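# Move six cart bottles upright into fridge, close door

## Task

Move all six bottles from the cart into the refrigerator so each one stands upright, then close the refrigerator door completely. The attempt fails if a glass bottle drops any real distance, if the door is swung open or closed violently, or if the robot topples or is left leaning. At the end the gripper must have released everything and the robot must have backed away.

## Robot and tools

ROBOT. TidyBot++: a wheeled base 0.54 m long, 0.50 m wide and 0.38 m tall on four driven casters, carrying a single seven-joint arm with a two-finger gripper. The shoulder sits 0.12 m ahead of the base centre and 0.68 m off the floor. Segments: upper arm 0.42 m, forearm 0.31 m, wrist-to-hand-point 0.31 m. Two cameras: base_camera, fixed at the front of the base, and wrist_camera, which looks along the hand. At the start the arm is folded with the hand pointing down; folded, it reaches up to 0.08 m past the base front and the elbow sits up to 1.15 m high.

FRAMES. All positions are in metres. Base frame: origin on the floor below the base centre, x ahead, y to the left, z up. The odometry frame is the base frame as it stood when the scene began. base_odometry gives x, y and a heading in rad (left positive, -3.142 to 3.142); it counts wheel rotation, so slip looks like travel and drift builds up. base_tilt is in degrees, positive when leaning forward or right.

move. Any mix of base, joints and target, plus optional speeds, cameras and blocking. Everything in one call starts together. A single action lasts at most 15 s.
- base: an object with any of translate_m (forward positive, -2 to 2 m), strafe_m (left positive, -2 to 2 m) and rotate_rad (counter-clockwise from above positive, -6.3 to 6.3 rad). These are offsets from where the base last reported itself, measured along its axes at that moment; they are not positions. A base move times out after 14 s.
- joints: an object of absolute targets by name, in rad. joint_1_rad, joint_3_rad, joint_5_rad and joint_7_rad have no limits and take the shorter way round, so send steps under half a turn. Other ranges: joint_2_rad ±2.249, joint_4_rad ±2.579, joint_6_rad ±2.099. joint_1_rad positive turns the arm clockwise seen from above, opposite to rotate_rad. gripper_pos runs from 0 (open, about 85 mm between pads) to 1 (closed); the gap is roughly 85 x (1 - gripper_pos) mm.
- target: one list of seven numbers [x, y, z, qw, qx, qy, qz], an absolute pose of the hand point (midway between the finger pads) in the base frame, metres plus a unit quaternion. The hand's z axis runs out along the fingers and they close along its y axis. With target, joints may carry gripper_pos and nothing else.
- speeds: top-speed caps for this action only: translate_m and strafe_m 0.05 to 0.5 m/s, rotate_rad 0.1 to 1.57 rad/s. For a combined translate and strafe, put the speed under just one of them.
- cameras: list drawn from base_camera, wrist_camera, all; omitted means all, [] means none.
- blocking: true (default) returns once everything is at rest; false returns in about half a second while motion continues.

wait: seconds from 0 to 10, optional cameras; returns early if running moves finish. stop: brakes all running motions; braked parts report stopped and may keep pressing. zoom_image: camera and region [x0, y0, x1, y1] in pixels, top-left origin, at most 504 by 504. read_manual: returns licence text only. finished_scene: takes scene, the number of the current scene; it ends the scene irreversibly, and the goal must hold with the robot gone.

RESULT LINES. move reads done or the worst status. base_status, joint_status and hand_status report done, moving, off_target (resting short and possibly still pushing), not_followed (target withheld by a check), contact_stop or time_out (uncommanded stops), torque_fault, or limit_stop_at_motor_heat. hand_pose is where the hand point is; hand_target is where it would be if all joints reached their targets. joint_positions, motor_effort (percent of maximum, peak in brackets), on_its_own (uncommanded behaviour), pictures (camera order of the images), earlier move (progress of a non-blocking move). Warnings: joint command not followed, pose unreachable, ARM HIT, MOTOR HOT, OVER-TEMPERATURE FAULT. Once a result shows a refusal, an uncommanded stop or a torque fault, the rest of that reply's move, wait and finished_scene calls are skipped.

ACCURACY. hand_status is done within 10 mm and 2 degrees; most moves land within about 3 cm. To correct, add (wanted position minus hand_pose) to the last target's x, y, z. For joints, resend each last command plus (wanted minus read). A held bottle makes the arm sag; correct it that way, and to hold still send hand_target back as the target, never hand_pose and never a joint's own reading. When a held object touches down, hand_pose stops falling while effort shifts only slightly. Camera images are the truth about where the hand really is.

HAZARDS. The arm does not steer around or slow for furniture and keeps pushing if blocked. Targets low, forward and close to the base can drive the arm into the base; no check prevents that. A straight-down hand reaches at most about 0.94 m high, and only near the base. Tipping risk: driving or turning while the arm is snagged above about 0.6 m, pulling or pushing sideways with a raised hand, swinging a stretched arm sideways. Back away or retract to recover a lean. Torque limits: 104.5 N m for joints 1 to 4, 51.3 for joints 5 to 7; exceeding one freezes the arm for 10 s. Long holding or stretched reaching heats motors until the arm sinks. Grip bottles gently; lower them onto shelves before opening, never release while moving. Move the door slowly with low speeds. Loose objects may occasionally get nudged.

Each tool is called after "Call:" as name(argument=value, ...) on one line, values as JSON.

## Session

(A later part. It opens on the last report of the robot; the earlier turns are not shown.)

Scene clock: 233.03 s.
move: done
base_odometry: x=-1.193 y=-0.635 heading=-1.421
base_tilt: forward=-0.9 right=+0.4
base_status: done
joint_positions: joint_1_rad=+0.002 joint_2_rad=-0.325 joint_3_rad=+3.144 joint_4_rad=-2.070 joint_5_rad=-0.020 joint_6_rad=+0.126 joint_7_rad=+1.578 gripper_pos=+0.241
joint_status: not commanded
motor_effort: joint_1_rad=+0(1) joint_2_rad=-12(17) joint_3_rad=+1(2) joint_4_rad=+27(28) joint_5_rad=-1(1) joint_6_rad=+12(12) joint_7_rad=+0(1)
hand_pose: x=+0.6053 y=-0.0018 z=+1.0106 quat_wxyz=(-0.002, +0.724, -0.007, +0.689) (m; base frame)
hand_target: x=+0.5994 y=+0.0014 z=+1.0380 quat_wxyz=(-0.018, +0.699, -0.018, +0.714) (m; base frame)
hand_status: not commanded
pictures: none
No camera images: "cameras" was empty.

Call:
move(base={"translate_m": 0.269, "strafe_m": 1.014, "rotate_rad": 0.617}, joints={"joint_2_rad": -0.338, "joint_4_rad": -2.021, "joint_6_rad": 0.1606})

Scene clock: 239.83 s.
move: done
base_odometry: x=-0.150 y=-0.749 heading=-0.803
base_tilt: forward=-0.8 right=+0.4
base_status: done
joint_positions: joint_1_rad=+0.002 joint_2_rad=-0.322 joint_3_rad=+3.141 joint_4_rad=-2.040 joint_5_rad=-0.020 joint_6_rad=+0.127 joint_7_rad=+1.578 gripper_pos=+0.241
joint_status: all done
motor_effort: joint_1_rad=+0(3) joint_2_rad=-13(15) joint_3_rad=+1(4) joint_4_rad=+27(28) joint_5_rad=-1(1) joint_6_rad=+12(13) joint_7_rad=+0(1)
hand_pose: x=+0.6081 y=-0.0004 z=+1.0289 quat_wxyz=(-0.003, +0.714, -0.006, +0.700) (m; base frame)
hand_target: x=+0.6028 y=+0.0014 z=+1.0586 quat_wxyz=(-0.018, +0.690, -0.018, +0.724) (m; base frame)
hand_status: not commanded
pictures: base_camera, wrist_camera
camera_calibration:
wrist_camera: T_world_to_cam=[[-0.026684, -0.998615, -0.0453334, 0.0611437], [-0.0167326, 0.0457894, -0.998811, 1.09909], [0.999504, -0.0258937, -0.0179313, -0.451733], [0, 0, 0, 1]] pos_world=[0.471531, -0.000964659, 1.09246]

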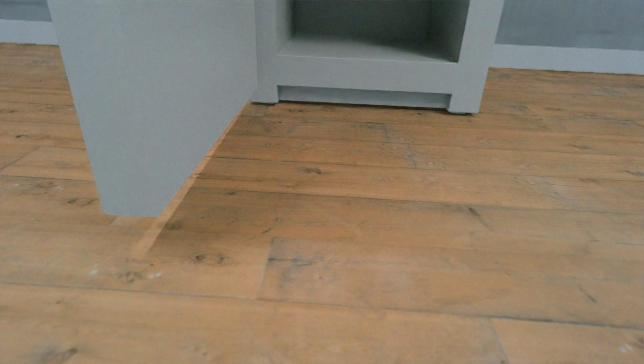

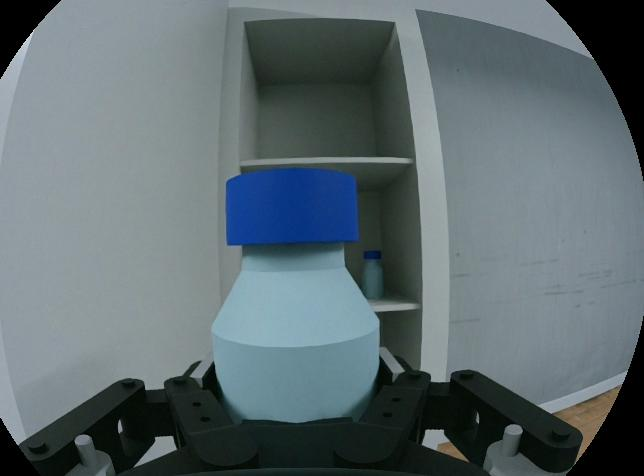

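Call:
move(base={"translate_m": 0.25, "strafe_m": -0.12}, cameras=[])

Call:
move(base={"translate_m": 0.612}, speeds={"translate_m": 0.25})

Scene clock: 246.17 s.
move: done
base_odometry: x=-0.062 y=-1.012 heading=-0.803
base_tilt: forward=-0.8 right=+0.4
base_status: done
joint_positions: joint_1_rad=+0.002 joint_2_rad=-0.314 joint_3_rad=+3.141 joint_4_rad=-2.040 joint_5_rad=-0.020 joint_6_rad=+0.127 joint_7_rad=+1.578 gripper_pos=+0.241
joint_status: not commanded
motor_effort: joint_1_rad=+0(1) joint_2_rad=-13(16) joint_3_rad=+1(3) joint_4_rad=+27(28) joint_5_rad=-1(1) joint_6_rad=+12(12) joint_7_rad=+1(1)
hand_pose: x=+0.6107 y=-0.0004 z=+1.0251 quat_wxyz=(-0.003, +0.717, -0.006, +0.697) (m; base frame)
hand_target: x=+0.6028 y=+0.0014 z=+1.0586 quat_wxyz=(-0.018, +0.690, -0.018, +0.724) (m; base frame)
hand_status: not commanded
pictures: none
No camera images: "cameras" was empty.

Scene clock: 249.37 s.
move: done
base_odometry: x=+0.363 y=-1.453 heading=-0.803
base_tilt: forward=-0.8 right=+0.4
base_status: done
joint_positions: joint_1_rad=+0.002 joint_2_rad=-0.315 joint_3_rad=+3.141 joint_4_rad=-2.040 joint_5_rad=-0.020 joint_6_rad=+0.127 joint_7_rad=+1.578 gripper_pos=+0.241
joint_status: not commanded
motor_effort: joint_1_rad=+0(1) joint_2_rad=-13(16) joint_3_rad=+1(3) joint_4_rad=+27(28) joint_5_rad=+0(1) joint_6_rad=+12(12) joint_7_rad=+0(1)
hand_pose: x=+0.6103 y=-0.0004 z=+1.0257 quat_wxyz=(-0.003, +0.716, -0.006, +0.698) (m; base frame)
hand_target: x=+0.6028 y=+0.0014 z=+1.0586 quat_wxyz=(-0.018, +0.690, -0.018, +0.724) (m; base frame)
hand_status: not commanded
pictures: base_camera, wrist_camera
camera_calibration:
wrist_camera: T_world_to_cam=[[-0.0269821, -0.998612, -0.0452323, 0.0611319], [-0.0232776, 0.0458641, -0.998676, 1.09978], [0.999365, -0.0258935, -0.0244828, -0.447249], [0, 0, 0, 1]] pos_world=[0.474215, -0.000974075, 1.09014]

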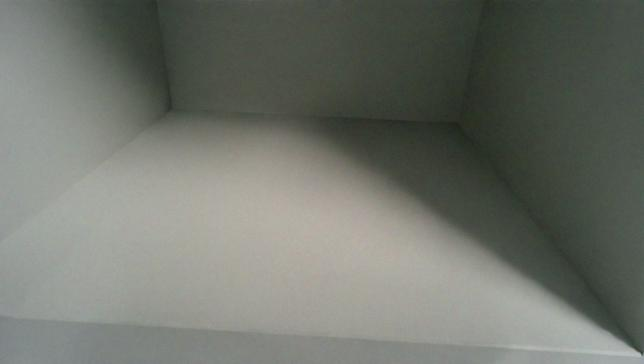

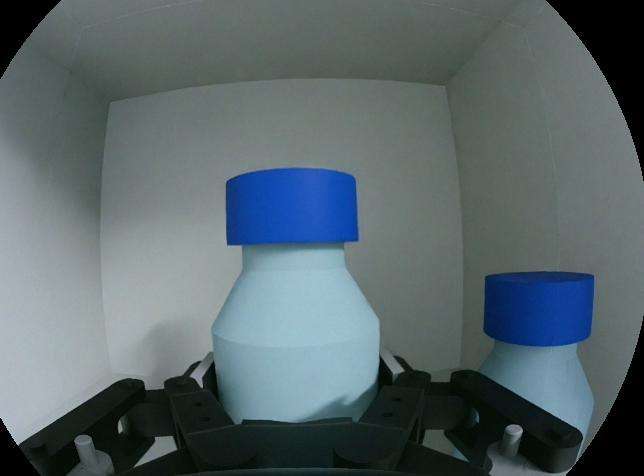

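Call:
move(joints={"joint_2_rad": -0.311, "joint_4_rad": -2.141, "joint_6_rad": 0.308})

Scene clock: 253.40 s.
move: done
base_odometry: x=+0.363 y=-1.453 heading=-0.803
base_tilt: forward=-0.9 right=+0.4
base_status: not commanded
joint_positions: joint_1_rad=+0.002 joint_2_rad=-0.303 joint_3_rad=+3.141 joint_4_rad=-2.151 joint_5_rad=-0.020 joint_6_rad=+0.261 joint_7_rad=+1.578 gripper_pos=+0.241
joint_status: all done
motor_effort: joint_1_rad=+0(0) joint_2_rad=-13(14) joint_3_rad=+1(1) joint_4_rad=+27(28) joint_5_rad=-1(1) joint_6_rad=+12(13) joint_7_rad=+1(1)
hand_pose: x=+0.6071 y=-0.0012 z=+0.9924 quat_wxyz=(-0.002, +0.713, -0.007, +0.701) (m; base frame)
hand_target: x=+0.6050 y=+0.0014 z=+1.0170 quat_wxyz=(-0.018, +0.689, -0.018, +0.724) (m; base frame)
hand_status: not commanded
pictures: base_camera, wrist_camera
camera_calibration:
wrist_camera: T_world_to_cam=[[-0.0291617, -0.998562, -0.044977, 0.0597923], [-0.0134395, 0.0453838, -0.998879, 1.0607], [0.999484, -0.0285246, -0.0147437, -0.454559], [0, 0, 0, 1]] pos_world=[0.470324, -0.00139817, 1.05549]

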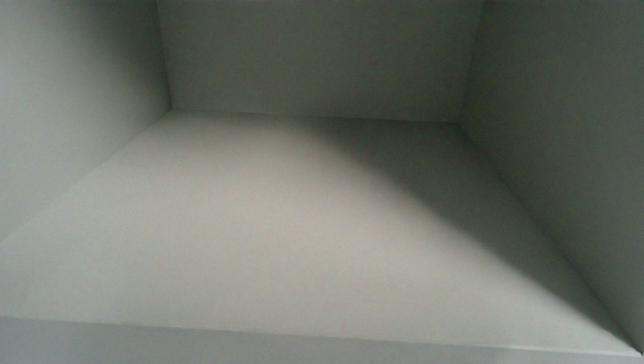

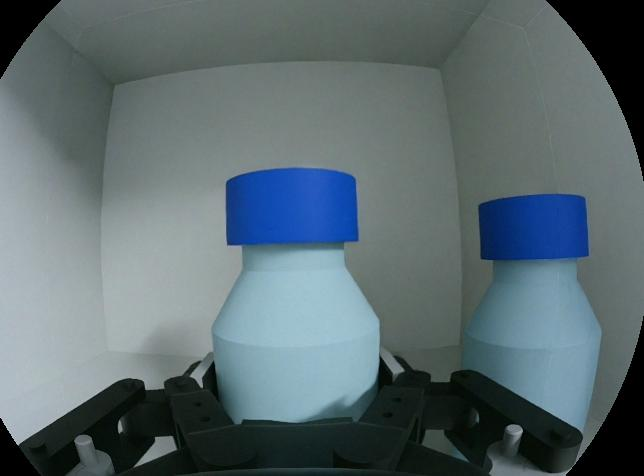

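Call:
move(joints={"joint_2_rad": -0.292, "joint_4_rad": -2.181, "joint_6_rad": 0.362})

Scene clock: 256.90 s.
move: done
base_odometry: x=+0.363 y=-1.453 heading=-0.803
base_tilt: forward=-0.8 right=+0.4
base_status: not commanded
joint_positions: joint_1_rad=+0.002 joint_2_rad=-0.291 joint_3_rad=+3.141 joint_4_rad=-2.186 joint_5_rad=-0.020 joint_6_rad=+0.322 joint_7_rad=+1.578 gripper_pos=+0.241
joint_status: all done
motor_effort: joint_1_rad=+0(0) joint_2_rad=-13(14) joint_3_rad=+1(1) joint_4_rad=+26(28) joint_5_rad=+0(1) joint_6_rad=+11(12) joint_7_rad=+0(1)
hand_pose: x=+0.6076 y=-0.0016 z=+0.9837 quat_wxyz=(-0.001, +0.708, -0.007, +0.706) (m; base frame)
hand_target: x=+0.6075 y=+0.0014 z=+1.0000 quat_wxyz=(-0.018, +0.691, -0.018, +0.722) (m; base frame)
hand_status: not commanded
pictures: base_camera, wrist_camera
camera_calibration:
wrist_camera: T_world_to_cam=[[-0.0297316, -0.998542, -0.0450456, 0.0594637], [0.000113671, 0.0450622, -0.998984, 1.04396], [0.999558, -0.0297065, -0.00122626, -0.468588], [0, 0, 0, 1]] pos_world=[0.47003, -0.00158626, 1.045]

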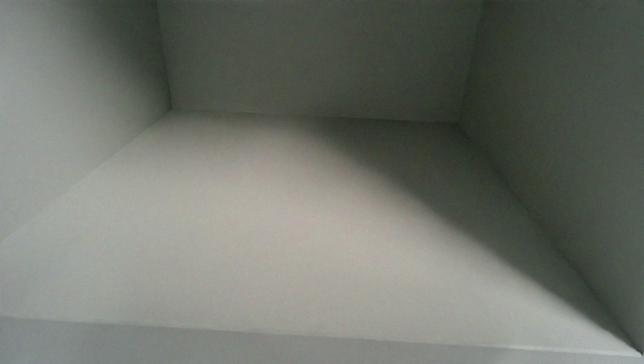

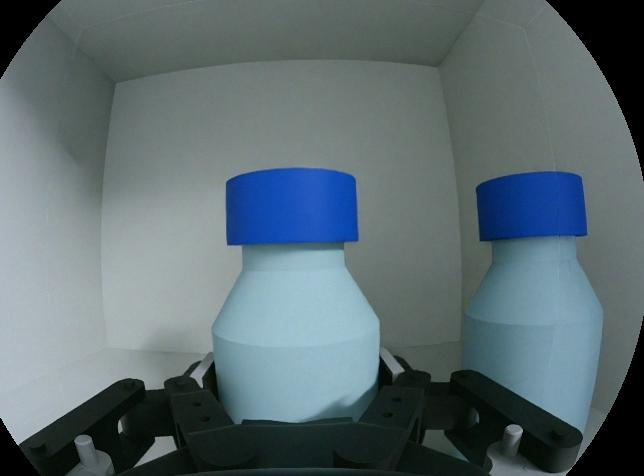

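Call:
move(joints={"joint_2_rad": -0.292, "joint_4_rad": -2.205, "joint_6_rad": 0.376}, cameras=[])

Call:
move(joints={"gripper_pos": 0.1})

Scene clock: 259.77 s.
move: done
base_odometry: x=+0.363 y=-1.453 heading=-0.803
base_tilt: forward=-0.8 right=+0.4
base_status: not commanded
joint_positions: joint_1_rad=+0.002 joint_2_rad=-0.291 joint_3_rad=+3.141 joint_4_rad=-2.198 joint_5_rad=-0.020 joint_6_rad=+0.346 joint_7_rad=+1.578 gripper_pos=+0.241
joint_status: all done
motor_effort: joint_1_rad=+0(0) joint_2_rad=-12(13) joint_3_rad=+1(1) joint_4_rad=+24(25) joint_5_rad=+0(1) joint_6_rad=+10(11) joint_7_rad=+0(1)
hand_pose: x=+0.6064 y=-0.0017 z=+0.9841 quat_wxyz=(-0.001, +0.704, -0.007, +0.710) (m; base frame)
hand_target: x=+0.6051 y=+0.0014 z=+0.9898 quat_wxyz=(-0.018, +0.695, -0.018, +0.719) (m; base frame)
hand_status: not commanded
pictures: none
No camera images: "cameras" was empty.

Scene clock: 260.67 s.
move: done
base_odometry: x=+0.363 y=-1.453 heading=-0.803
base_tilt: forward=-0.9 right=+0.4
base_status: not commanded
joint_positions: joint_1_rad=+0.002 joint_2_rad=-0.291 joint_3_rad=+3.141 joint_4_rad=-2.198 joint_5_rad=-0.020 joint_6_rad=+0.354 joint_7_rad=+1.578 gripper_pos=+0.100
joint_status: all done
motor_effort: joint_1_rad=+0(0) joint_2_rad=-10(12) joint_3_rad=+1(1) joint_4_rad=+22(24) joint_5_rad=+0(1) joint_6_rad=+9(10) joint_7_rad=+1(1)
hand_pose: x=+0.6064 y=-0.0018 z=+0.9867 quat_wxyz=(-0.001, +0.701, -0.007, +0.713) (m; base frame)
hand_target: x=+0.6051 y=+0.0014 z=+0.9898 quat_wxyz=(-0.018, +0.695, -0.018, +0.719) (m; base frame)
hand_status: not commanded
pictures: base_camera, wrist_camera
camera_calibration:
wrist_camera: T_world_to_cam=[[-0.0294117, -0.998533, -0.0454635, 0.0595926], [0.0206171, 0.0448675, -0.99878, 1.03429], [0.999355, -0.0303132, 0.0192672, -0.487477], [0, 0, 0, 1]] pos_world=[0.467591, -0.00167778, 1.04513]

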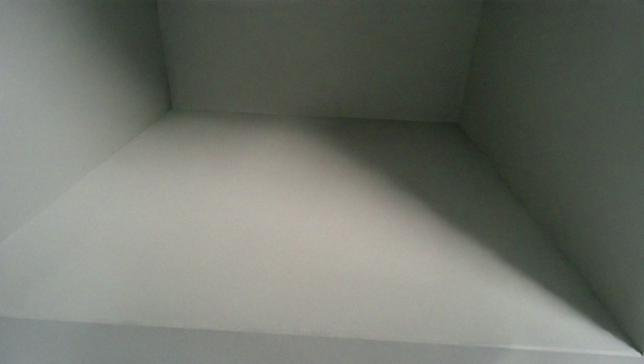

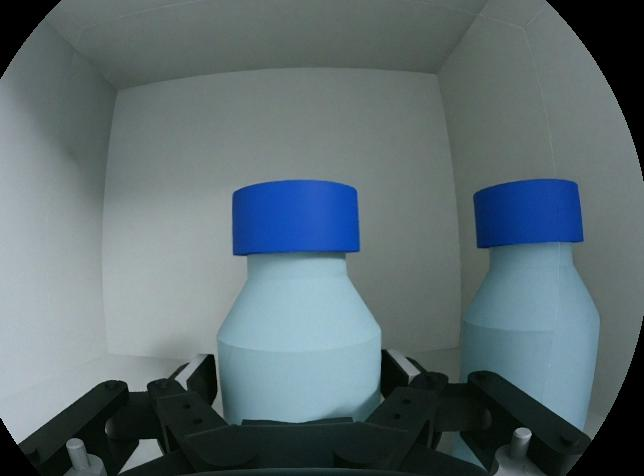

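Call:
move(joints={"gripper_pos": 0.0}, cameras=[])

Call:
move(base={"translate_m": -0.5}, speeds={"translate_m": 0.3})

Scene clock: 262.13 s.
move: done
base_odometry: x=+0.363 y=-1.453 heading=-0.803
base_tilt: forward=-0.8 right=+0.4
base_status: not commanded
joint_positions: joint_1_rad=+0.002 joint_2_rad=-0.291 joint_3_rad=+3.141 joint_4_rad=-2.198 joint_5_rad=-0.020 joint_6_rad=+0.354 joint_7_rad=+1.578 gripper_pos=+0.000
joint_status: all done
motor_effort: joint_1_rad=+0(0) joint_2_rad=-10(10) joint_3_rad=+1(1) joint_4_rad=+21(23) joint_5_rad=-1(1) joint_6_rad=+9(9) joint_7_rad=+1(1)
hand_pose: x=+0.6064 y=-0.0018 z=+0.9867 quat_wxyz=(-0.001, +0.701, -0.007, +0.713) (m; base frame)
hand_target: x=+0.6051 y=+0.0014 z=+0.9898 quat_wxyz=(-0.018, +0.695, -0.018, +0.719) (m; base frame)
hand_status: not commanded
pictures: none
No camera images: "cameras" was empty.

Scene clock: 264.63 s.
move: done
base_odometry: x=+0.015 y=-1.093 heading=-0.803
base_tilt: forward=-0.9 right=+0.4
base_status: done
joint_positions: joint_1_rad=+0.002 joint_2_rad=-0.293 joint_3_rad=+3.141 joint_4_rad=-2.198 joint_5_rad=-0.020 joint_6_rad=+0.354 joint_7_rad=+1.578 gripper_pos=+0.000
joint_status: not commanded
motor_effort: joint_1_rad=+0(1) joint_2_rad=-10(13) joint_3_rad=+1(3) joint_4_rad=+23(23) joint_5_rad=-1(1) joint_6_rad=+9(9) joint_7_rad=+0(1)
hand_pose: x=+0.6056 y=-0.0018 z=+0.9880 quat_wxyz=(-0.001, +0.700, -0.007, +0.714) (m; base frame)
hand_target: x=+0.6051 y=+0.0014 z=+0.9898 quat_wxyz=(-0.018, +0.695, -0.018, +0.719) (m; base frame)
hand_status: not commanded
pictures: base_camera, wrist_camera
camera_calibration:
wrist_camera: T_world_to_cam=[[-0.0292886, -0.998533, -0.0455386, 0.0596287], [0.0234455, 0.0448593, -0.998718, 1.03385], [0.999296, -0.0303188, 0.0220973, -0.489465], [0, 0, 0, 1]] pos_world=[0.466628, -0.00167661, 1.04606]

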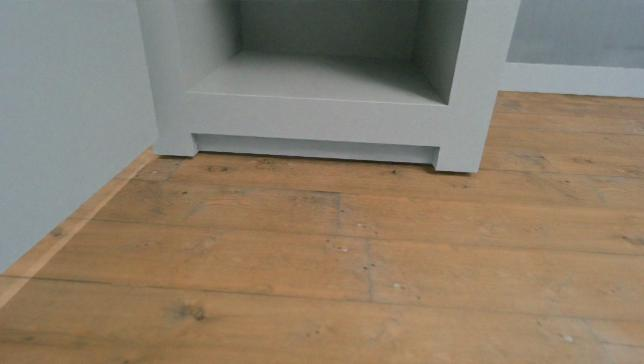

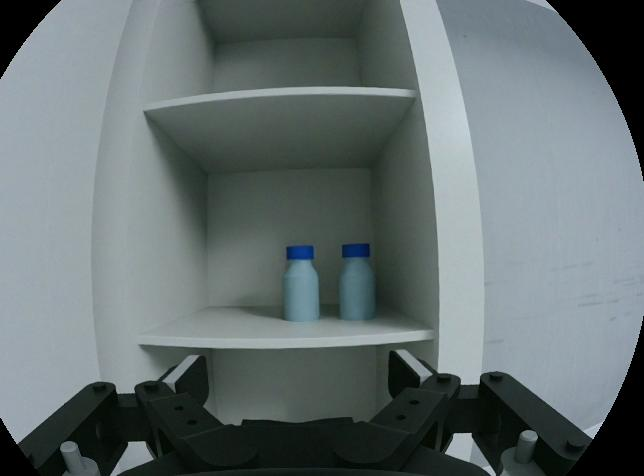

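Call:
move(base={"translate_m": -0.607, "strafe_m": 0.01, "rotate_rad": -0.232}, joints={"joint_1_rad": 0.0, "joint_2_rad": 0.0485, "joint_4_rad": -1.1816, "joint_6_rad": -0.8999, "joint_7_rad": 1.571, "gripper_pos": 0.15}, cameras=[])

Call:
move(base={"translate_m": -0.486, "strafe_m": -1.214})

Call:
zoom_image(camera="wrist_camera", region=[100, 140, 500, 476])

Scene clock: 273.97 s.
move: done
base_odometry: x=-0.399 y=-0.649 heading=-1.035
base_tilt: forward=-0.8 right=+0.3
base_status: done
joint_positions: joint_1_rad=+0.002 joint_2_rad=+0.040 joint_3_rad=+3.141 joint_4_rad=-1.187 joint_5_rad=-0.020 joint_6_rad=-0.857 joint_7_rad=+1.578 gripper_pos=+0.150
joint_status: all done
motor_effort: joint_1_rad=+0(2) joint_2_rad=-21(22) joint_3_rad=+1(3) joint_4_rad=+23(25) joint_5_rad=-1(1) joint_6_rad=+7(10) joint_7_rad=+0(2)
hand_pose: x=+0.7029 y=+0.0049 z=+1.0554 quat_wxyz=(-0.008, +0.863, +0.000, +0.504) (m; base frame)
hand_target: x=+0.6996 y=+0.0013 z=+1.0420 quat_wxyz=(+0.000, +0.875, +0.000, +0.484) (m; base frame)
hand_status: not commanded
pictures: none
No camera images: "cameras" was empty.

Scene clock: 277.93 s.
move: done
base_odometry: x=-1.692 y=-0.851 heading=-1.035
base_tilt: forward=-0.9 right=+0.4
base_status: done
joint_positions: joint_1_rad=+0.002 joint_2_rad=+0.042 joint_3_rad=+3.141 joint_4_rad=-1.187 joint_5_rad=-0.020 joint_6_rad=-0.861 joint_7_rad=+1.578 gripper_pos=+0.150
joint_status: not commanded
motor_effort: joint_1_rad=+0(2) joint_2_rad=-21(22) joint_3_rad=+1(3) joint_4_rad=+22(22) joint_5_rad=+0(1) joint_6_rad=+8(8) joint_7_rad=+0(1)
hand_pose: x=+0.7033 y=+0.0049 z=+1.0534 quat_wxyz=(-0.008, +0.865, +0.000, +0.502) (m; base frame)
hand_target: x=+0.6996 y=+0.0013 z=+1.0420 quat_wxyz=(+0.000, +0.875, +0.000, +0.484) (m; base frame)
hand_status: not commanded
pictures: base_camera, wrist_camera
camera_calibration:
wrist_camera: T_world_to_cam=[[-0.0266968, -0.999159, -0.0311293, 0.0551503], [-0.493366, 0.0402531, -0.86889, 1.32327], [0.869412, -0.00783841, -0.494026, 0.0465954], [0, 0, 0, 1]] pos_world=[0.613821, 0.00220327, 1.17452]

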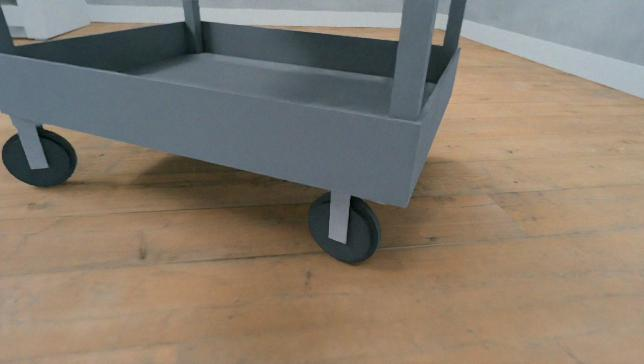

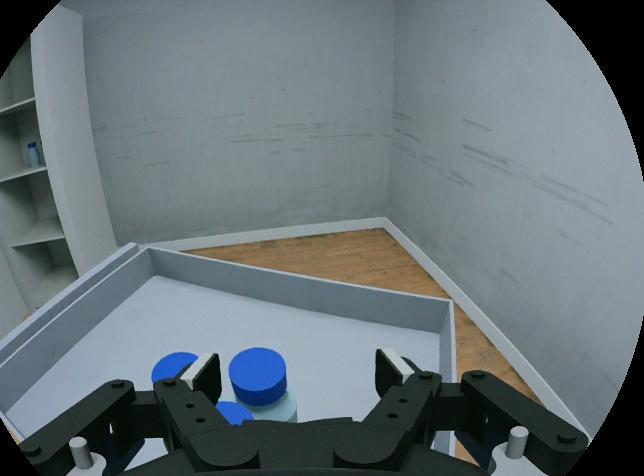

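Scaled by 1.260.

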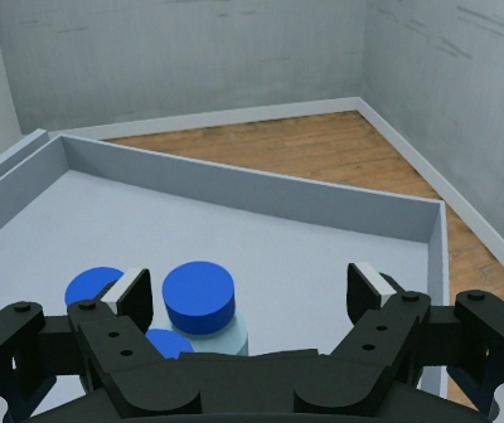

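Call:
move(joints={"joint_2_rad": 0.1465, "joint_4_rad": -0.9477, "joint_6_rad": -1.40})

Call:
zoom_image(camera="wrist_camera", region=[100, 140, 500, 476])

Scene clock: 282.80 s.
move: done
base_odometry: x=-1.692 y=-0.851 heading=-1.035
base_tilt: forward=-0.8 right=+0.4
base_status: not commanded
joint_positions: joint_1_rad=+0.002 joint_2_rad=+0.135 joint_3_rad=+3.141 joint_4_rad=-0.954 joint_5_rad=-0.020 joint_6_rad=-1.359 joint_7_rad=+1.578 gripper_pos=+0.150
joint_status: all done
motor_effort: joint_1_rad=+0(0) joint_2_rad=-22(23) joint_3_rad=+1(1) joint_4_rad=+19(23) joint_5_rad=-1(1) joint_6_rad=+6(8) joint_7_rad=+0(1)
hand_pose: x=+0.6532 y=+0.0064 z=+1.0050 quat_wxyz=(-0.008, +0.940, +0.004, +0.340) (m; base frame)
hand_target: x=+0.6475 y=+0.0013 z=+0.9940 quat_wxyz=(+0.000, +0.948, +0.000, +0.318) (m; base frame)
hand_status: not commanded
pictures: base_camera, wrist_camera
camera_calibration:
wrist_camera: T_world_to_cam=[[-0.0263913, -0.999486, -0.0182136, 0.0406018], [-0.767188, 0.0319316, -0.640626, 1.206], [0.640879, -0.00293377, -0.767637, 0.490501], [0, 0, 0, 1]] pos_world=[0.611953, 0.0035102, 1.14986]

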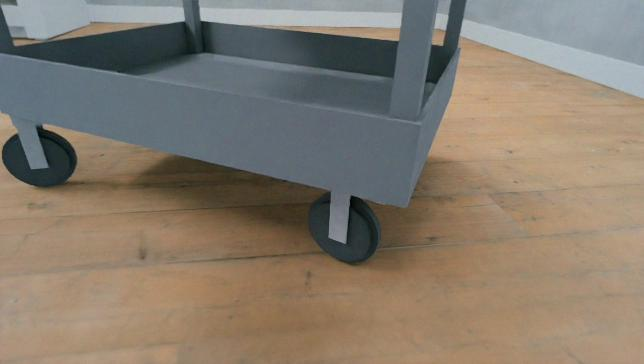

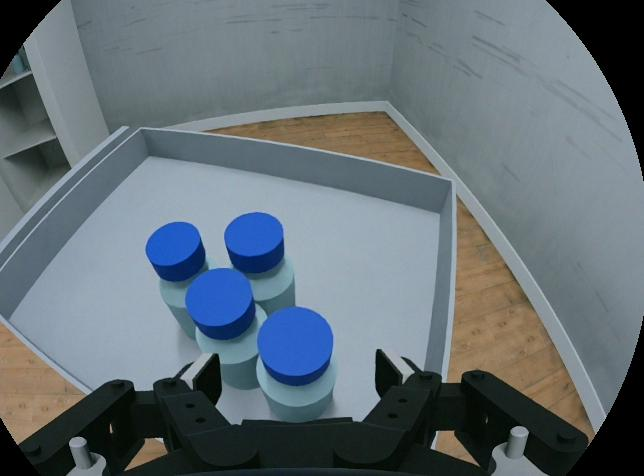

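Scaled by 1.260.

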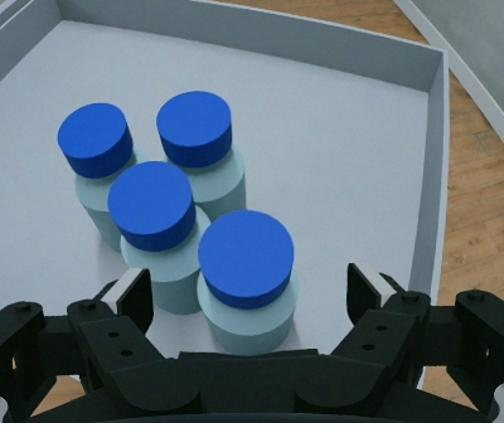

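Call:
move(base={"strafe_m": 0.004}, joints={"joint_2_rad": 0.0485, "joint_4_rad": -1.1816, "joint_6_rad": -0.8999}, cameras=[])

Call:
move(joints={"joint_2_rad": 0.0217, "joint_4_rad": -1.6524, "joint_6_rad": -0.4559})

Call:
zoom_image(camera="wrist_camera", region=[100, 140, 500, 476])

Scene clock: 289.87 s.
move: done
base_odometry: x=-1.688 y=-0.849 heading=-1.035
base_tilt: forward=-0.8 right=+0.4
base_status: done
joint_positions: joint_1_rad=+0.002 joint_2_rad=+0.067 joint_3_rad=+3.141 joint_4_rad=-1.166 joint_5_rad=-0.020 joint_6_rad=-0.930 joint_7_rad=+1.578 gripper_pos=+0.150
joint_status: all done
motor_effort: joint_1_rad=+0(4) joint_2_rad=-22(25) joint_3_rad=+1(3) joint_4_rad=+22(22) joint_5_rad=-1(2) joint_6_rad=+7(8) joint_7_rad=+0(1)
hand_pose: x=+0.7019 y=+0.0055 z=+1.0323 quat_wxyz=(-0.008, +0.883, +0.001, +0.470) (m; base frame)
hand_target: x=+0.6996 y=+0.0013 z=+1.0420 quat_wxyz=(+0.000, +0.875, +0.000, +0.485) (m; base frame)
hand_status: not commanded
pictures: none
No camera images: "cameras" was empty.

Scene clock: 291.83 s.
move: done
base_odometry: x=-1.688 y=-0.849 heading=-1.035
base_tilt: forward=-0.8 right=+0.4
base_status: not commanded
joint_positions: joint_1_rad=+0.002 joint_2_rad=+0.042 joint_3_rad=+3.141 joint_4_rad=-1.637 joint_5_rad=-0.020 joint_6_rad=-0.486 joint_7_rad=+1.578 gripper_pos=+0.150
joint_status: all done
motor_effort: joint_1_rad=+0(1) joint_2_rad=-22(24) joint_3_rad=+1(1) joint_4_rad=+23(24) joint_5_rad=+0(1) joint_6_rad=+7(8) joint_7_rad=+0(1)
hand_pose: x=+0.7071 y=+0.0034 z=+0.8943 quat_wxyz=(-0.006, +0.883, -0.003, +0.469) (m; base frame)
hand_target: x=+0.7047 y=+0.0013 z=+0.9049 quat_wxyz=(+0.000, +0.875, +0.000, +0.485) (m; base frame)
hand_status: not commanded
pictures: base_camera, wrist_camera
camera_calibration:
wrist_camera: T_world_to_cam=[[-0.035964, -0.998909, -0.0297889, 0.054098], [-0.556865, 0.0447828, -0.829395, 1.19658], [0.829824, -0.01324, -0.557868, 0.0498271], [0, 0, 0, 1]] pos_world=[0.626934, 0.00111237, 1.02185]

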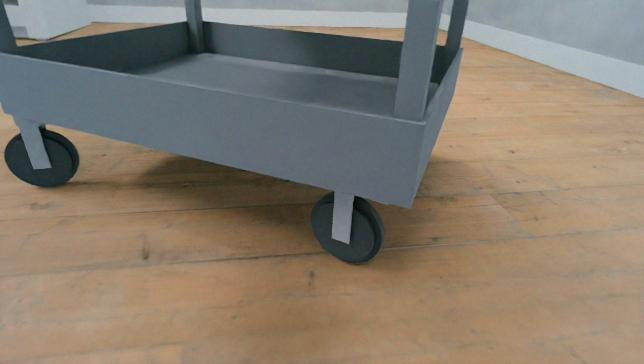

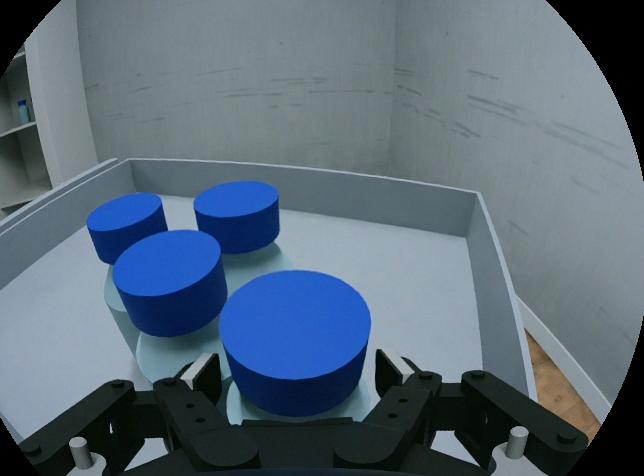

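Scaled by 1.260.

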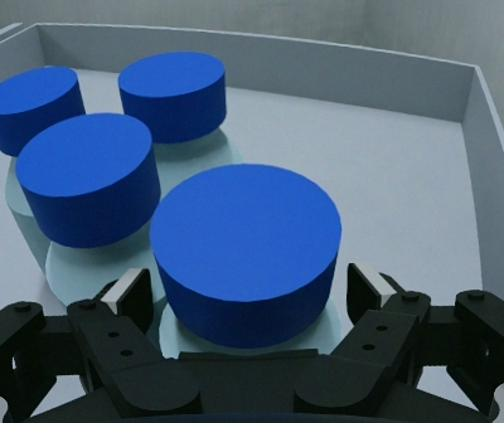

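Call:
move(joints={"joint_2_rad": 0.0095, "joint_4_rad": -1.5968, "joint_6_rad": -0.5037})

Scene clock: 295.90 s.
move: done
base_odometry: x=-1.688 y=-0.849 heading=-1.035
base_tilt: forward=-0.8 right=+0.4
base_status: not commanded
joint_positions: joint_1_rad=+0.002 joint_2_rad=+0.025 joint_3_rad=+3.141 joint_4_rad=-1.597 joint_5_rad=-0.020 joint_6_rad=-0.491 joint_7_rad=+1.578 gripper_pos=+0.150
joint_status: all done
motor_effort: joint_1_rad=+0(1) joint_2_rad=-22(23) joint_3_rad=+1(1) joint_4_rad=+23(24) joint_5_rad=+0(1) joint_6_rad=+7(8) joint_7_rad=+0(1)
hand_pose: x=+0.7101 y=+0.0034 z=+0.9260 quat_wxyz=(-0.006, +0.870, -0.003, +0.492) (m; base frame)
hand_target: x=+0.7043 y=+0.0013 z=+0.9315 quat_wxyz=(+0.000, +0.870, +0.000, +0.493) (m; base frame)
hand_status: not commanded
pictures: base_camera, wrist_camera
camera_calibration:
wrist_camera: T_world_to_cam=[[-0.0342766, -0.998915, -0.0315358, 0.05559], [-0.51311, 0.0446674, -0.85716, 1.21912], [0.857638, -0.0131992, -0.514084, 0.00467256], [0, 0, 0, 1]] pos_world=[0.62344, 0.00113646, 1.04914]

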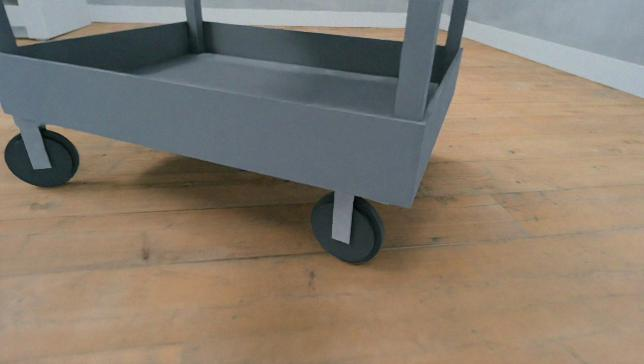

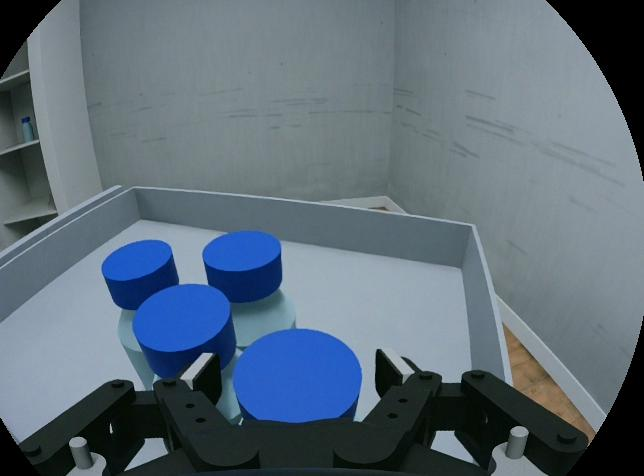

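Call:
move(joints={"joint_2_rad": 0.0155, "joint_4_rad": -1.6338, "joint_6_rad": -0.47})

Scene clock: 297.40 s.
move: done
base_odometry: x=-1.688 y=-0.849 heading=-1.035
base_tilt: forward=-0.8 right=+0.4
base_status: not commanded
joint_positions: joint_1_rad=+0.002 joint_2_rad=+0.025 joint_3_rad=+3.141 joint_4_rad=-1.624 joint_5_rad=-0.020 joint_6_rad=-0.480 joint_7_rad=+1.578 gripper_pos=+0.150
joint_status: all done
motor_effort: joint_1_rad=+0(0) joint_2_rad=-21(22) joint_3_rad=+1(1) joint_4_rad=+23(24) joint_5_rad=-1(1) joint_6_rad=+8(8) joint_7_rad=+0(1)
hand_pose: x=+0.7069 y=+0.0033 z=+0.9133 quat_wxyz=(-0.006, +0.874, -0.003, +0.485) (m; base frame)
hand_target: x=+0.7045 y=+0.0013 z=+0.9156 quat_wxyz=(+0.000, +0.872, +0.000, +0.489) (m; base frame)
hand_status: not commanded
pictures: base_camera, wrist_camera
camera_calibration:
wrist_camera: T_world_to_cam=[[-0.0349964, -0.998907, -0.0309961, 0.0550415], [-0.526636, 0.0447923, -0.84891, 1.20867], [0.84937, -0.0133851, -0.527628, 0.0190579], [0, 0, 0, 1]] pos_world=[0.622266, 0.0010975, 1.03781]

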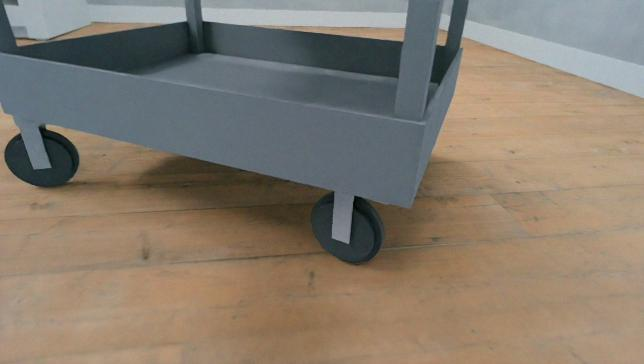

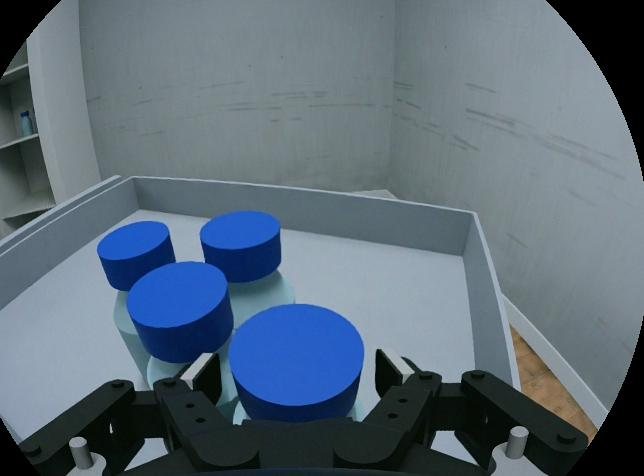

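Call:
move(joints={"gripper_pos": 0.7}, cameras=[])

Call:
move(joints={"joint_2_rad": 0.05, "joint_4_rad": -0.955, "joint_6_rad": -1.114})

Scene clock: 302.60 s.
move: off_target
base_odometry: x=-1.688 y=-0.849 heading=-1.035
base_tilt: forward=-0.9 right=+0.4
base_status: not commanded
joint_positions: joint_1_rad=+0.002 joint_2_rad=+0.024 joint_3_rad=+3.141 joint_4_rad=-1.624 joint_5_rad=-0.020 joint_6_rad=-0.479 joint_7_rad=+1.578 gripper_pos=+0.432
joint_status: gripper_pos off_target (ended at +0.432, target +0.700)
motor_effort: joint_1_rad=+0(0) joint_2_rad=-21(22) joint_3_rad=+1(1) joint_4_rad=+23(23) joint_5_rad=+0(1) joint_6_rad=+7(8) joint_7_rad=+0(1)
hand_pose: x=+0.7068 y=+0.0033 z=+0.9137 quat_wxyz=(-0.006, +0.874, -0.003, +0.486) (m; base frame)
hand_target: x=+0.7045 y=+0.0013 z=+0.9156 quat_wxyz=(+0.000, +0.872, +0.000, +0.489) (m; base frame)
hand_status: not commanded
pictures: none
No camera images: "cameras" was empty.

Scene clock: 304.87 s.
move: done
base_odometry: x=-1.688 y=-0.849 heading=-1.035
base_tilt: forward=-0.8 right=+0.4
base_status: not commanded
joint_positions: joint_1_rad=+0.002 joint_2_rad=+0.064 joint_3_rad=+3.141 joint_4_rad=-0.984 joint_5_rad=-0.020 joint_6_rad=-1.094 joint_7_rad=+1.578 gripper_pos=+0.432
joint_status: all done
motor_effort: joint_1_rad=+0(1) joint_2_rad=-25(30) joint_3_rad=+1(1) joint_4_rad=+25(30) joint_5_rad=+0(2) joint_6_rad=+11(13) joint_7_rad=+0(1)
hand_pose: x=+0.6802 y=+0.0061 z=+1.0906 quat_wxyz=(-0.008, +0.877, +0.003, +0.480) (m; base frame)
hand_target: x=+0.6711 y=+0.0013 z=+1.1083 quat_wxyz=(+0.000, +0.872, +0.000, +0.489) (m; base frame)
hand_status: not commanded
pictures: base_camera, wrist_camera
camera_calibration:
wrist_camera: T_world_to_cam=[[-0.0235125, -0.999332, -0.0279598, 0.051194], [-0.538085, 0.0362212, -0.842112, 1.34545], [0.842563, -0.00475543, -0.538577, 0.151887], [0, 0, 0, 1]] pos_world=[0.597196, 0.00314825, 1.21626]

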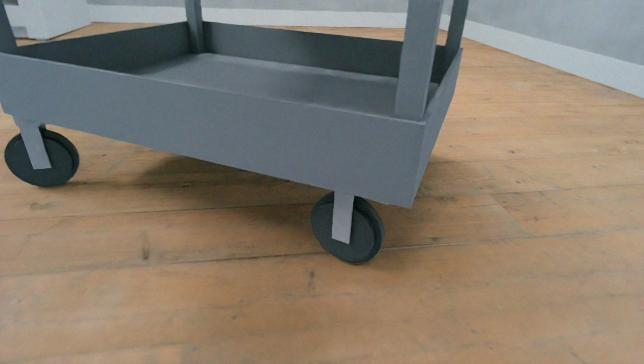

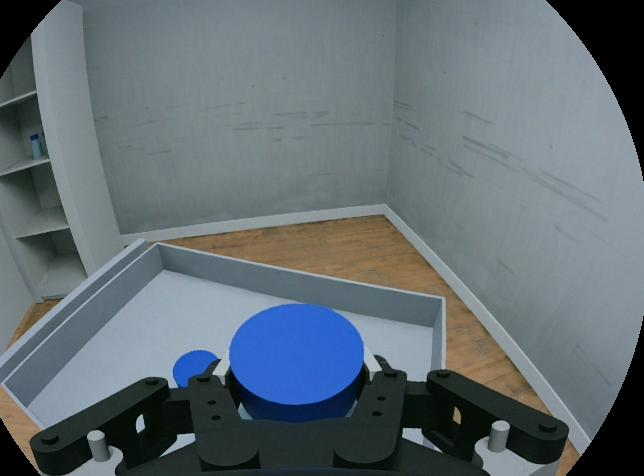

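Call:
move(base={"translate_m": -0.12}, cameras=[])

Call:
move(base={"translate_m": 0.606, "strafe_m": 1.209, "rotate_rad": 0.481}, cameras=[])

Call:
move(base={"translate_m": 0.622, "strafe_m": -0.315})

Scene clock: 312.03 s.
move: done
base_odometry: x=-1.749 y=-0.746 heading=-1.035
base_tilt: forward=-0.8 right=+0.4
base_status: done
joint_positions: joint_1_rad=+0.002 joint_2_rad=+0.074 joint_3_rad=+3.141 joint_4_rad=-0.979 joint_5_rad=-0.020 joint_6_rad=-1.102 joint_7_rad=+1.578 gripper_pos=+0.432
joint_status: not commanded
motor_effort: joint_1_rad=+0(1) joint_2_rad=-26(30) joint_3_rad=+1(2) joint_4_rad=+25(26) joint_5_rad=-1(1) joint_6_rad=+11(12) joint_7_rad=+1(1)
hand_pose: x=+0.6828 y=+0.0061 z=+1.0857 quat_wxyz=(-0.008, +0.881, +0.003, +0.474) (m; base frame)
hand_target: x=+0.6711 y=+0.0013 z=+1.1083 quat_wxyz=(+0.000, +0.872, +0.000, +0.489) (m; base frame)
hand_status: not commanded
pictures: none
No camera images: "cameras" was empty.

Scene clock: 316.27 s.
move: done
base_odometry: x=-0.400 y=-0.650 heading=-0.554
base_tilt: forward=-0.8 right=+0.4
base_status: done
joint_positions: joint_1_rad=-0.003 joint_2_rad=+0.079 joint_3_rad=+3.140 joint_4_rad=-0.979 joint_5_rad=-0.018 joint_6_rad=-1.102 joint_7_rad=+1.578 gripper_pos=+0.432
joint_status: not commanded
motor_effort: joint_1_rad=+1(5) joint_2_rad=-26(28) joint_3_rad=+1(5) joint_4_rad=+24(26) joint_5_rad=+0(3) joint_6_rad=+11(12) joint_7_rad=+1(1)
hand_pose: x=+0.6848 y=+0.0088 z=+1.0826 quat_wxyz=(-0.009, +0.882, +0.005, +0.471) (m; base frame)
hand_target: x=+0.6711 y=+0.0013 z=+1.1083 quat_wxyz=(+0.000, +0.872, +0.000, +0.489) (m; base frame)
hand_status: not commanded
pictures: none
No camera images: "cameras" was empty.

Scene clock: 318.83 s.
move: done
base_odometry: x=-0.037 y=-1.245 heading=-0.553
base_tilt: forward=-0.8 right=+0.4
base_status: done
joint_positions: joint_1_rad=-0.003 joint_2_rad=+0.083 joint_3_rad=+3.140 joint_4_rad=-0.979 joint_5_rad=-0.018 joint_6_rad=-1.103 joint_7_rad=+1.578 gripper_pos=+0.432
joint_status: not commanded
motor_effort: joint_1_rad=+0(2) joint_2_rad=-26(29) joint_3_rad=+1(2) joint_4_rad=+24(26) joint_5_rad=+0(1) joint_6_rad=+11(12) joint_7_rad=+1(1)
hand_pose: x=+0.6861 y=+0.0088 z=+1.0805 quat_wxyz=(-0.009, +0.883, +0.005, +0.469) (m; base frame)
hand_target: x=+0.6711 y=+0.0013 z=+1.1083 quat_wxyz=(+0.000, +0.872, +0.000, +0.489) (m; base frame)
hand_status: not commanded
pictures: base_camera, wrist_camera
camera_calibration:
wrist_camera: T_world_to_cam=[[-0.0191156, -0.999479, -0.0259897, 0.048628], [-0.557424, 0.0322334, -0.829602, 1.33973], [0.830008, -0.00137103, -0.55775, 0.170799], [0, 0, 0, 1]] pos_world=[0.605962, 0.00565293, 1.20797]

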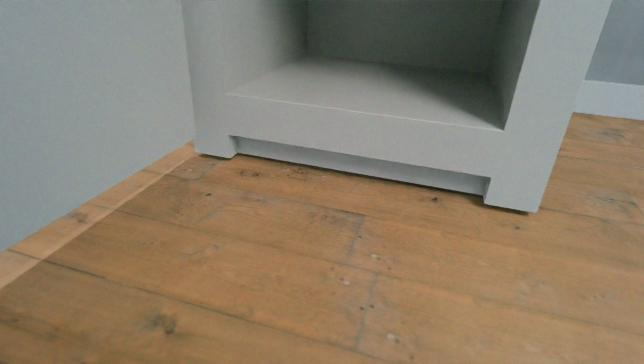

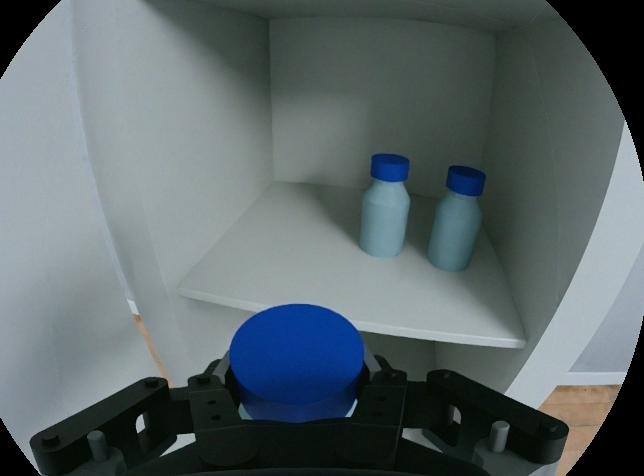

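Call:
move(base={"translate_m": 0.362}, speeds={"translate_m": 0.25})

Scene clock: 322.97 s.
move: done
base_odometry: x=+0.271 y=-1.435 heading=-0.554
base_tilt: forward=-0.8 right=+0.4
base_status: done
joint_positions: joint_1_rad=-0.003 joint_2_rad=+0.083 joint_3_rad=+3.140 joint_4_rad=-0.978 joint_5_rad=-0.018 joint_6_rad=-1.104 joint_7_rad=+1.578 gripper_pos=+0.432
joint_status: not commanded
motor_effort: joint_1_rad=+0(2) joint_2_rad=-26(30) joint_3_rad=+1(2) joint_4_rad=+24(26) joint_5_rad=+0(1) joint_6_rad=+11(12) joint_7_rad=+1(1)
hand_pose: x=+0.6861 y=+0.0088 z=+1.0801 quat_wxyz=(-0.009, +0.883, +0.005, +0.469) (m; base frame)
hand_target: x=+0.6711 y=+0.0013 z=+1.1083 quat_wxyz=(+0.000, +0.872, +0.000, +0.489) (m; base frame)
hand_status: not commanded
pictures: base_camera, wrist_camera
camera_calibration:
wrist_camera: T_world_to_cam=[[-0.0191312, -0.99948, -0.0259537, 0.0485928], [-0.558427, 0.0322138, -0.828928, 1.33939], [0.829333, -0.00136516, -0.558753, 0.172086], [0, 0, 0, 1]] pos_world=[0.606163, 0.0056557, 1.20767]

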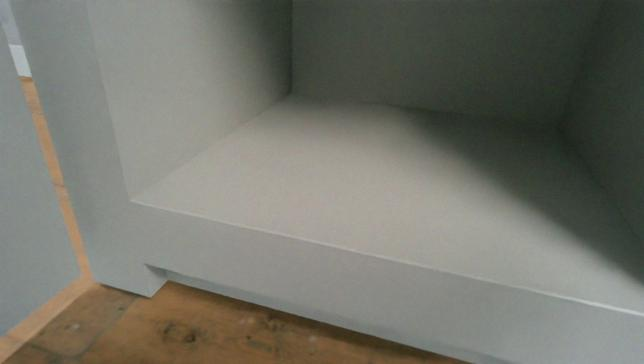

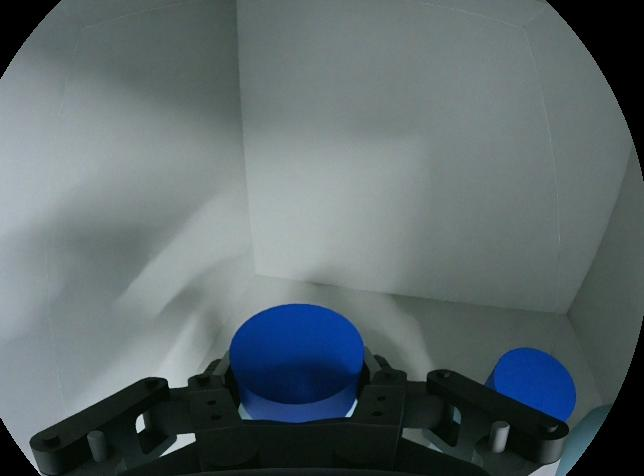

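Call:
move(joints={"joint_2_rad": -0.003, "joint_4_rad": -1.195, "joint_6_rad": -0.895})

Scene clock: 327.73 s.
move: done
base_odometry: x=+0.271 y=-1.435 heading=-0.554
base_tilt: forward=-0.8 right=+0.4
base_status: not commanded
joint_positions: joint_1_rad=-0.003 joint_2_rad=+0.023 joint_3_rad=+3.140 joint_4_rad=-1.184 joint_5_rad=-0.018 joint_6_rad=-0.930 joint_7_rad=+1.578 gripper_pos=+0.432
joint_status: all done
motor_effort: joint_1_rad=+0(1) joint_2_rad=-21(27) joint_3_rad=+1(1) joint_4_rad=+23(26) joint_5_rad=+0(1) joint_6_rad=+9(11) joint_7_rad=+0(2)
hand_pose: x=+0.6853 y=+0.0083 z=+1.0474 quat_wxyz=(-0.009, +0.876, +0.004, +0.482) (m; base frame)
hand_target: x=+0.6805 y=+0.0013 z=+1.0652 quat_wxyz=(+0.000, +0.864, +0.000, +0.503) (m; base frame)
hand_status: not commanded
pictures: base_camera, wrist_camera
camera_calibration:
wrist_camera: T_world_to_cam=[[-0.0212651, -0.999384, -0.0279167, 0.0507623], [-0.534218, 0.0349609, -0.844624, 1.31173], [0.84508, -0.00304741, -0.534632, 0.118448], [0, 0, 0, 1]] pos_world=[0.601733, 0.00523262, 1.17266]

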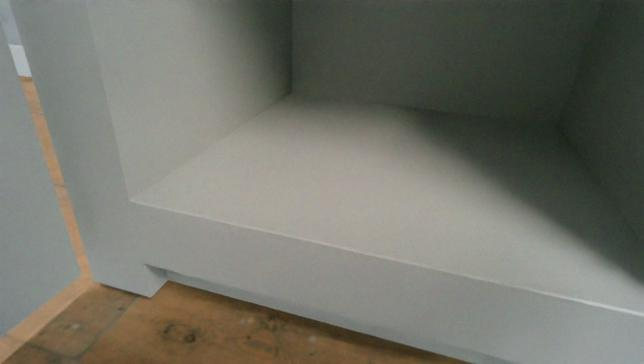

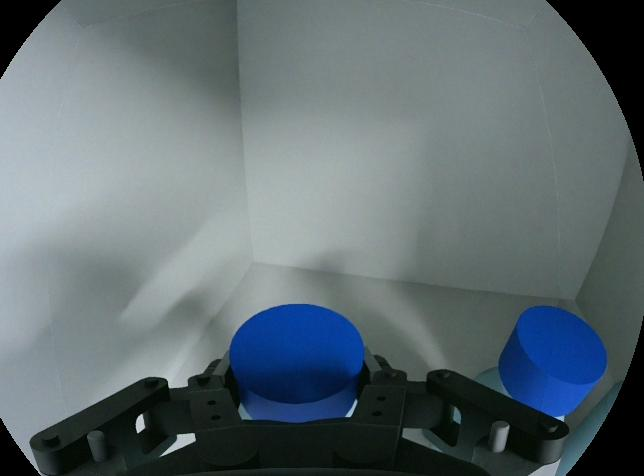

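Call:
move(joints={"joint_2_rad": 0.004, "joint_4_rad": -1.21, "joint_6_rad": -0.873}, cameras=["wrist_camera"])

Scene clock: 335.10 s.
move: done
base_odometry: x=+0.271 y=-1.435 heading=-0.554
base_tilt: forward=-0.8 right=+0.4
base_status: not commanded
joint_positions: joint_1_rad=-0.003 joint_2_rad=+0.022 joint_3_rad=+3.140 joint_4_rad=-1.197 joint_5_rad=-0.018 joint_6_rad=-0.905 joint_7_rad=+1.578 gripper_pos=+0.432
joint_status: all done
motor_effort: joint_1_rad=+0(0) joint_2_rad=-20(21) joint_3_rad=+1(1) joint_4_rad=+22(23) joint_5_rad=+0(1) joint_6_rad=+9(10) joint_7_rad=+1(2)
hand_pose: x=+0.6882 y=+0.0082 z=+1.0473 quat_wxyz=(-0.008, +0.873, +0.003, +0.487) (m; base frame)
hand_target: x=+0.6860 y=+0.0013 z=+1.0587 quat_wxyz=(+0.000, +0.864, +0.000, +0.503) (m; base frame)
hand_status: not commanded
pictures: wrist_camera
camera_calibration:
wrist_camera: T_world_to_cam=[[-0.0213323, -0.999369, -0.028406, 0.0513044], [-0.523204, 0.0353704, -0.851473, 1.31277], [0.851941, -0.00330169, -0.523628, 0.099712], [0, 0, 0, 1]] pos_world=[0.602992, 0.00516806, 1.17146]

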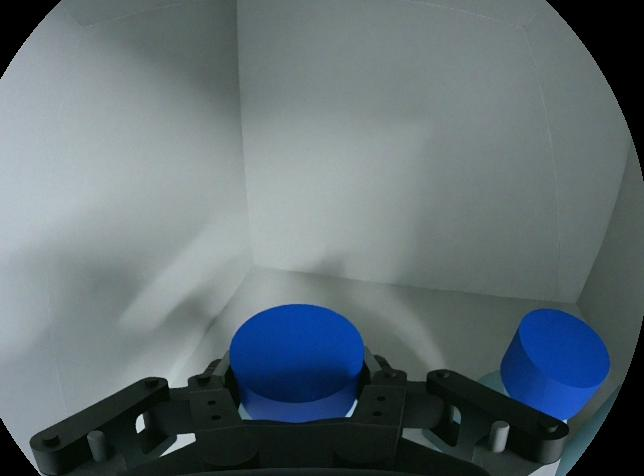

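Call:
move(joints={"joint_2_rad": 0.012, "joint_4_rad": -1.21, "joint_6_rad": -0.873}, cameras=[])

Call:
move(joints={"gripper_pos": 0.15}, cameras=["wrist_camera"])

Scene clock: 337.37 s.
move: done
base_odometry: x=+0.271 y=-1.435 heading=-0.554
base_tilt: forward=-0.8 right=+0.4
base_status: not commanded
joint_positions: joint_1_rad=-0.003 joint_2_rad=+0.022 joint_3_rad=+3.140 joint_4_rad=-1.197 joint_5_rad=-0.018 joint_6_rad=-0.905 joint_7_rad=+1.578 gripper_pos=+0.432
joint_status: all done
motor_effort: joint_1_rad=+0(0) joint_2_rad=-20(21) joint_3_rad=+1(1) joint_4_rad=+22(23) joint_5_rad=+0(1) joint_6_rad=+9(9) joint_7_rad=+1(1)
hand_pose: x=+0.6882 y=+0.0082 z=+1.0473 quat_wxyz=(-0.008, +0.873, +0.003, +0.487) (m; base frame)
hand_target: x=+0.6890 y=+0.0013 z=+1.0542 quat_wxyz=(+0.000, +0.866, +0.000, +0.500) (m; base frame)
hand_status: not commanded
pictures: none
No camera images: "cameras" was empty.

Scene clock: 338.20 s.
move: done
base_odometry: x=+0.271 y=-1.435 heading=-0.554
base_tilt: forward=-0.8 right=+0.4
base_status: not commanded
joint_positions: joint_1_rad=-0.003 joint_2_rad=+0.022 joint_3_rad=+3.140 joint_4_rad=-1.198 joint_5_rad=-0.018 joint_6_rad=-0.897 joint_7_rad=+1.578 gripper_pos=+0.150
joint_status: all done
motor_effort: joint_1_rad=+0(0) joint_2_rad=-21(22) joint_3_rad=+1(1) joint_4_rad=+21(23) joint_5_rad=+0(1) joint_6_rad=+7(9) joint_7_rad=+0(1)
hand_pose: x=+0.6895 y=+0.0082 z=+1.0492 quat_wxyz=(-0.008, +0.871, +0.003, +0.491) (m; base frame)
hand_target: x=+0.6890 y=+0.0013 z=+1.0542 quat_wxyz=(+0.000, +0.866, +0.000, +0.500) (m; base frame)
hand_status: not commanded
pictures: wrist_camera
camera_calibration:
wrist_camera: T_world_to_cam=[[-0.0212552, -0.999363, -0.0286527, 0.0515679], [-0.516664, 0.0355154, -0.855451, 1.31472], [0.855925, -0.00337899, -0.51709, 0.0899759], [0, 0, 0, 1]] pos_world=[0.603354, 0.0051461, 1.17269]

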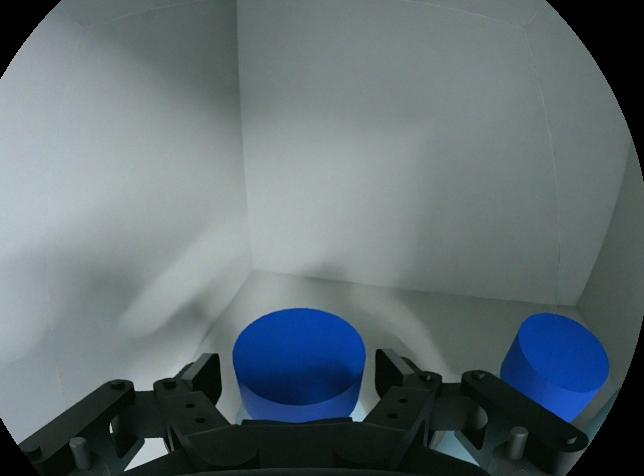

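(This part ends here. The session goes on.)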